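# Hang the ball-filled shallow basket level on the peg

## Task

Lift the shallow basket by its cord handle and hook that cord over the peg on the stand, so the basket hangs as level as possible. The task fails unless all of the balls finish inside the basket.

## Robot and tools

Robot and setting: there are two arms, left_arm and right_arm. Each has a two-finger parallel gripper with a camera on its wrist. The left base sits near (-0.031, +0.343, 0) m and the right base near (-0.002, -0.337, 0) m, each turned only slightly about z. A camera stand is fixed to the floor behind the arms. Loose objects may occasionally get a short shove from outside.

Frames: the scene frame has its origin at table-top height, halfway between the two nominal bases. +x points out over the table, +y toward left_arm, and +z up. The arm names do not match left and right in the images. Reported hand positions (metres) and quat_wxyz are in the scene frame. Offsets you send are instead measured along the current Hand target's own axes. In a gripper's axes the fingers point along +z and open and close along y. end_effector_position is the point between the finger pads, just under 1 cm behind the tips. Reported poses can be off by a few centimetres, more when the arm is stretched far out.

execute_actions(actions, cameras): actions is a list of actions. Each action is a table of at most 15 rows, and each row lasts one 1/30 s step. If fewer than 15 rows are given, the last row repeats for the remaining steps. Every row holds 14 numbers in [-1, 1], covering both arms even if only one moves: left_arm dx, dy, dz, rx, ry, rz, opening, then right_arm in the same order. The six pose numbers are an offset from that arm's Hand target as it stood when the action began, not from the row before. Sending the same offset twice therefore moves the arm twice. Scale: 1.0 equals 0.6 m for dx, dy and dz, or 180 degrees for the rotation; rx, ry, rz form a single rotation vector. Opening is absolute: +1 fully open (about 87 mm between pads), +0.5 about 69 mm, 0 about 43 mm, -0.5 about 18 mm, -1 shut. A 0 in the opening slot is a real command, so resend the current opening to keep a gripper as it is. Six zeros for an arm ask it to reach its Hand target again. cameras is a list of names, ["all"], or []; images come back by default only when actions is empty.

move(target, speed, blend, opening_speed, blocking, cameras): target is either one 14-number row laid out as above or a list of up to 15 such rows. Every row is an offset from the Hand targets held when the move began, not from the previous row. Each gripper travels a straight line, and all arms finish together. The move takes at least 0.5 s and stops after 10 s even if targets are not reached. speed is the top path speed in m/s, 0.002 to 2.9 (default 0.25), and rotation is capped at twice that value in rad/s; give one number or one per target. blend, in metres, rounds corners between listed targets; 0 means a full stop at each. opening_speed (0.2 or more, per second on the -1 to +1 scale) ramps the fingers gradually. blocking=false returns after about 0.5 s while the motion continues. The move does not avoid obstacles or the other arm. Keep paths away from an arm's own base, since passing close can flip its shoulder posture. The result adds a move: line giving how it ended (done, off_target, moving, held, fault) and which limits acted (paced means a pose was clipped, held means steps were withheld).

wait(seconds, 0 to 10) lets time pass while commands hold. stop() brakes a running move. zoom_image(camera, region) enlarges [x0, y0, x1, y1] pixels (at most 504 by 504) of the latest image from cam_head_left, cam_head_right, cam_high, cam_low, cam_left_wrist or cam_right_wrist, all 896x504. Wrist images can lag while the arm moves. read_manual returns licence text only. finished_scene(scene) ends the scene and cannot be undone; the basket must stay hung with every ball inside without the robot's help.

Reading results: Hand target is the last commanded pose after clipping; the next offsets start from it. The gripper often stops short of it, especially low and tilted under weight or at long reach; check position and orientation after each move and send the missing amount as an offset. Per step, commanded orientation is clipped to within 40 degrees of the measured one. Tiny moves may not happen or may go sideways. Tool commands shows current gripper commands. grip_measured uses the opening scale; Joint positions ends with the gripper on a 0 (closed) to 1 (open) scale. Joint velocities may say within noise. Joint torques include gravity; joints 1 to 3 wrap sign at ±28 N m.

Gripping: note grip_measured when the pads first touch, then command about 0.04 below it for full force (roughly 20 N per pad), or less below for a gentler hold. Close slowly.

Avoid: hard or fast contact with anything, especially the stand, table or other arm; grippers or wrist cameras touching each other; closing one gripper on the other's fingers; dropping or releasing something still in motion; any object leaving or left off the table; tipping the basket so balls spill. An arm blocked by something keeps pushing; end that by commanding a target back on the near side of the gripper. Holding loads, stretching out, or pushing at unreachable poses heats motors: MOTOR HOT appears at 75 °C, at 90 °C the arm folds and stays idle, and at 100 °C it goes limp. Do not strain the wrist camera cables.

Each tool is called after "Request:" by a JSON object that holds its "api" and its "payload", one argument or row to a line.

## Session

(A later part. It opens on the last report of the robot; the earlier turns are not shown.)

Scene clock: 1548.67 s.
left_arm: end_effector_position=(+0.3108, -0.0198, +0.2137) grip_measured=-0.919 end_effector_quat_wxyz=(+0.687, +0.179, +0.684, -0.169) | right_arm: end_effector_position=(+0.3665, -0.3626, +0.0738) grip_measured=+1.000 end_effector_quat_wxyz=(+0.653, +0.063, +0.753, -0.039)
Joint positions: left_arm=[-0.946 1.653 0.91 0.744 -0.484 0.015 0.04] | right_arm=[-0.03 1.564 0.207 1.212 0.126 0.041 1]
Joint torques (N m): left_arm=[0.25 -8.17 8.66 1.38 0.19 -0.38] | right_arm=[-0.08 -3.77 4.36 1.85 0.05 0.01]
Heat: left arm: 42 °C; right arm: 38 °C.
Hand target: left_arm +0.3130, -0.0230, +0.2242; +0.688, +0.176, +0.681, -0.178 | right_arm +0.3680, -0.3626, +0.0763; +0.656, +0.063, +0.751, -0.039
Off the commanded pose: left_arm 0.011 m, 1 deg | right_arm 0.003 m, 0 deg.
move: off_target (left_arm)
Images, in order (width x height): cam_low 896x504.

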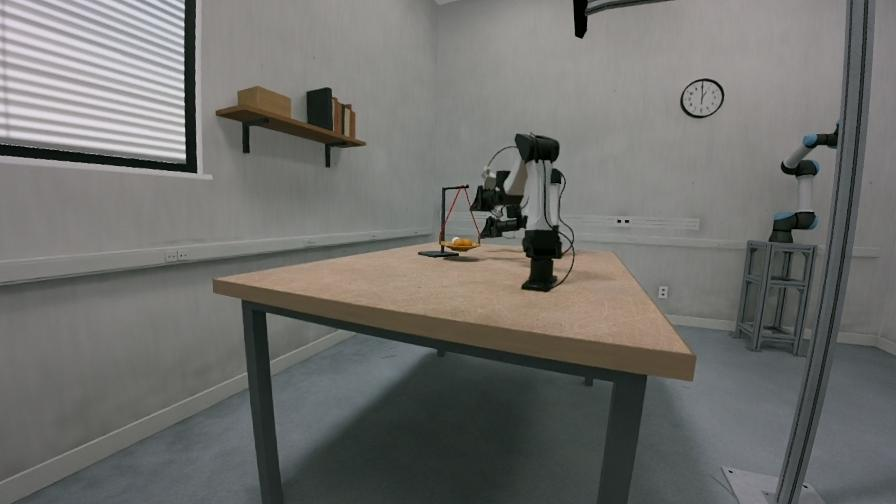

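Request:
{"api": "move", "payload": {
  "target": [0, 0, 0, 0, 0, 0, -0.5, 0, 0, 0, 0, 0, 0, 1.0],
  "speed": 0.02,
  "opening_speed": 0.3,
  "cameras": ["cam_left_wrist", "cam_low"]
}}

Request:
{"api": "zoom_image", "payload": {
  "camera": "cam_low",
  "region": [430, 222, 494, 254]
}}

Scene clock: 1559.30 s.
left_arm: end_effector_position=(+0.3099, -0.0193, +0.2077) grip_measured=-0.500 end_effector_quat_wxyz=(+0.680, +0.186, +0.690, -0.165) | right_arm: end_effector_position=(+0.3665, -0.3626, +0.0738) grip_measured=+1.000 end_effector_quat_wxyz=(+0.653, +0.063, +0.753, -0.039)
Joint positions: left_arm=[-0.946 1.653 0.91 0.718 -0.482 0.014 0.25] | right_arm=[-0.03 1.564 0.207 1.212 0.126 0.041 1]
Joint torques (N m): left_arm=[0.23 -8.38 8.62 1.61 0.17 -0.38] | right_arm=[-0.08 -3.75 4.36 1.84 0.06 0.02]
Heat: left arm: 42 °C; right arm: 38 °C.
Hand target: left_arm +0.3130, -0.0230, +0.2242; +0.688, +0.176, +0.681, -0.178 | right_arm +0.3680, -0.3626, +0.0763; +0.656, +0.063, +0.751, -0.039
Off the commanded pose: left_arm 0.017 m, 2 deg | right_arm 0.003 m, 0 deg.
move: off_target (left_arm)
camera_calibration:
cam_left_wrist: T_world_to_cam=[[-0.503767, -0.863689, -0.0161238, 0.139664], [-0.669384, 0.402096, -0.624695, 0.365081], [0.546026, -0.303908, -0.780702, 0.129545], [0, 0, 0, 1]] pos_world=[0.244003, 0.0131979, 0.331452]
Images, in order (width x height): cam_low 896x504, cam_left_wrist 896x504.

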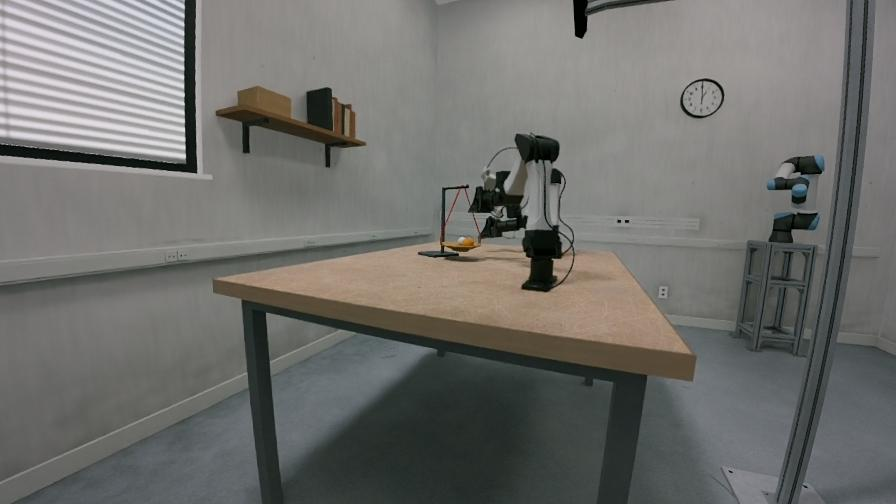

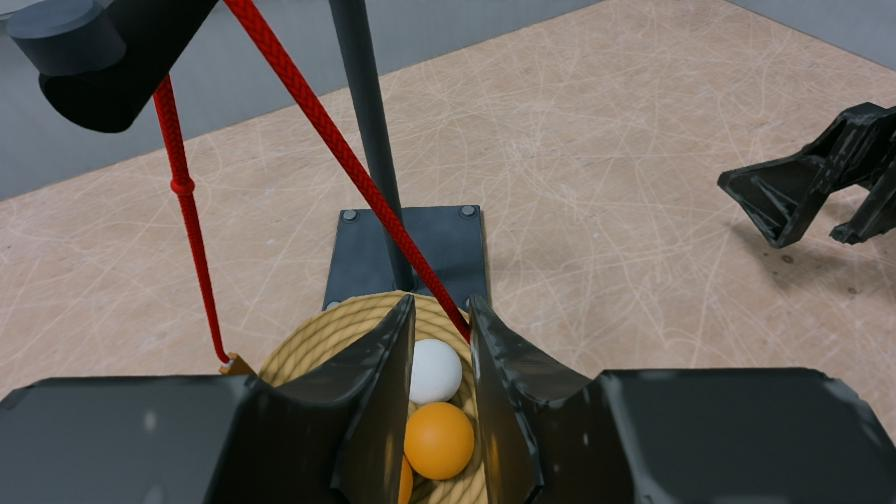

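Scaled by 7.875 from the camera's 896x504 image, which has a finer 1280x720 frame.

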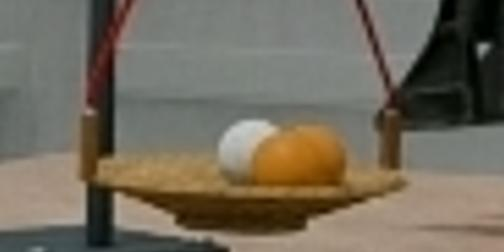

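Request:
{"api": "move", "payload": {
  "target": [0, 0, -0.1167, 0, 0, 0, -0.2, 0, 0, 0, 0, 0, 0, 1.0],
  "speed": 0.07,
  "opening_speed": 0.8,
  "cameras": ["cam_left_wrist", "cam_low", "cam_head_left", "cam_head_right", "cam_high"]
}}

Request:
{"api": "zoom_image", "payload": {
  "camera": "cam_low",
  "region": [430, 222, 494, 254]
}}

Request:
{"api": "zoom_image", "payload": {
  "camera": "cam_low",
  "region": [430, 175, 500, 255]
}}

Scene clock: 1565.67 s.
left_arm: end_effector_position=(+0.2550, +0.0071, +0.2183) grip_measured=-0.200 end_effector_quat_wxyz=(+0.685, +0.183, +0.684, -0.173) | right_arm: end_effector_position=(+0.3665, -0.3626, +0.0738) grip_measured=+1.000 end_effector_quat_wxyz=(+0.653, +0.063, +0.753, -0.039)
Joint positions: left_arm=[-1.05 1.439 0.726 0.711 -0.576 0.013 0.4] | right_arm=[-0.03 1.564 0.207 1.212 0.126 0.041 1]
Joint torques (N m): left_arm=[-0.58 -8.01 5.44 1.58 -0.05 -0.38] | right_arm=[-0.03 -3.75 4.36 1.84 0.06 0.02]
Heat: left arm: 43 °C; right arm: 38 °C.
Hand target: left_arm +0.2517, +0.0108, +0.2236; +0.688, +0.176, +0.681, -0.178 | right_arm +0.3680, -0.3626, +0.0763; +0.656, +0.063, +0.751, -0.039
Off the commanded pose: left_arm 0.007 m, 1 deg | right_arm 0.003 m, 0 deg.
move: done
camera_calibration:
cam_left_wrist: T_world_to_cam=[[-0.511811, -0.859078, -0.00587982, 0.134758], [-0.657615, 0.396172, -0.640773, 0.324925], [0.552804, -0.324088, -0.767708, 0.171339], [0, 0, 0, 1]] pos_world=[0.187929, 0.0425706, 0.340534]
Images, in order (width x height): cam_head_left 896x504, cam_head_right 896x504, cam_high 896x504, cam_low 896x504, cam_left_wrist 896x504.

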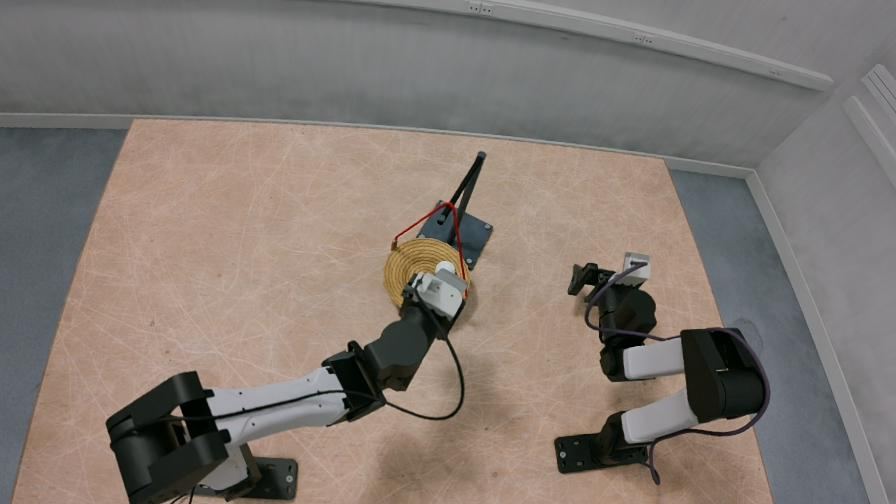

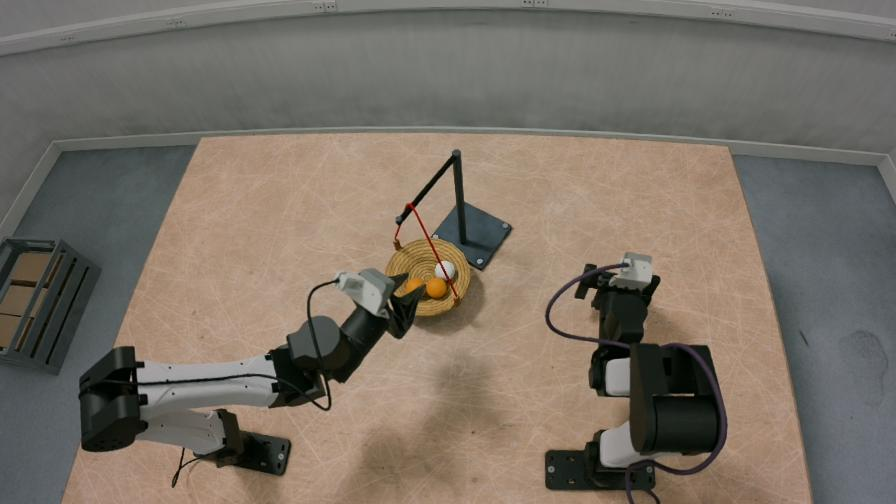

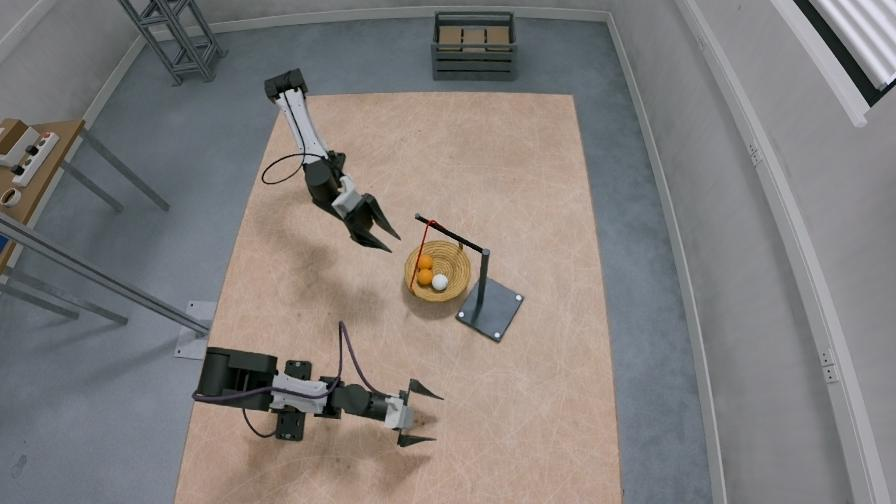

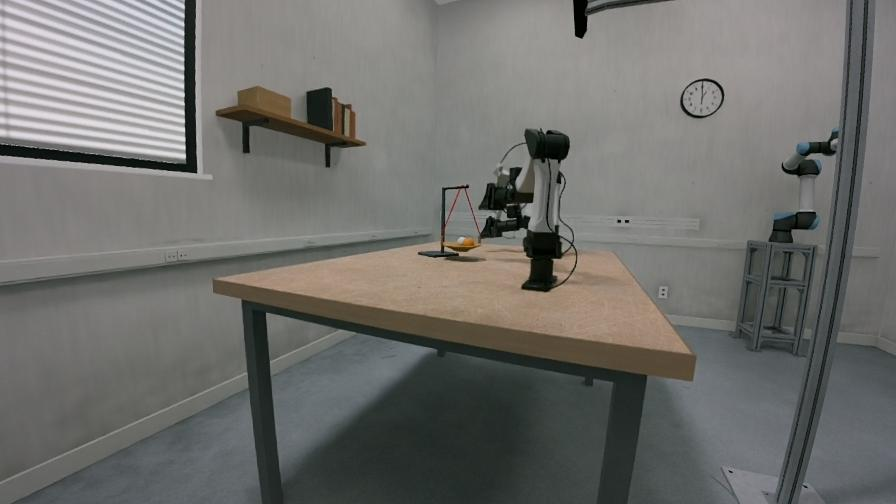

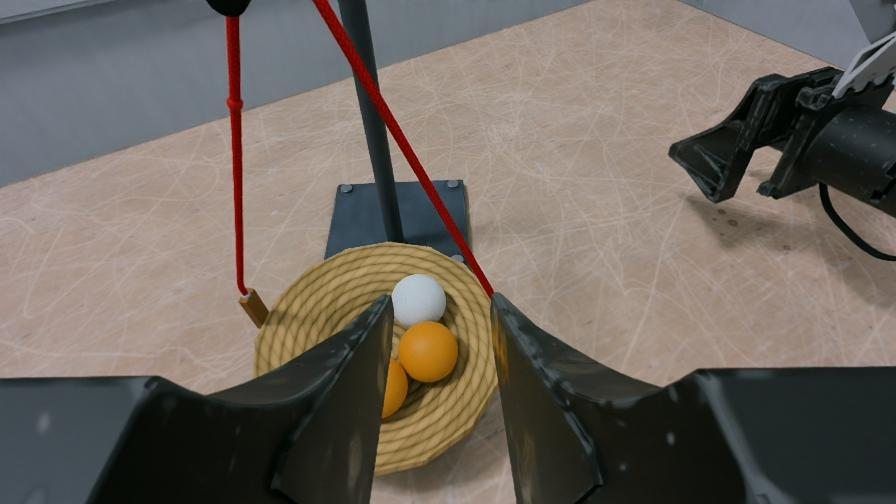

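Scaled by 7.875 from the camera's 896x504 image, which has a finer 1280x720 frame.

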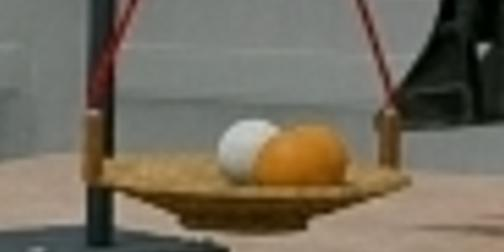

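Scaled by 6.300 from the camera's 896x504 image, which has a finer 1280x720 frame.

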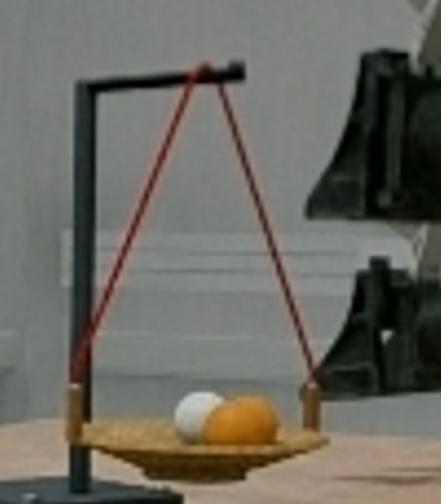

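Request:
{"api": "finished_scene", "payload": {
  "scene": 3
}}

The scene is finished: the task was done.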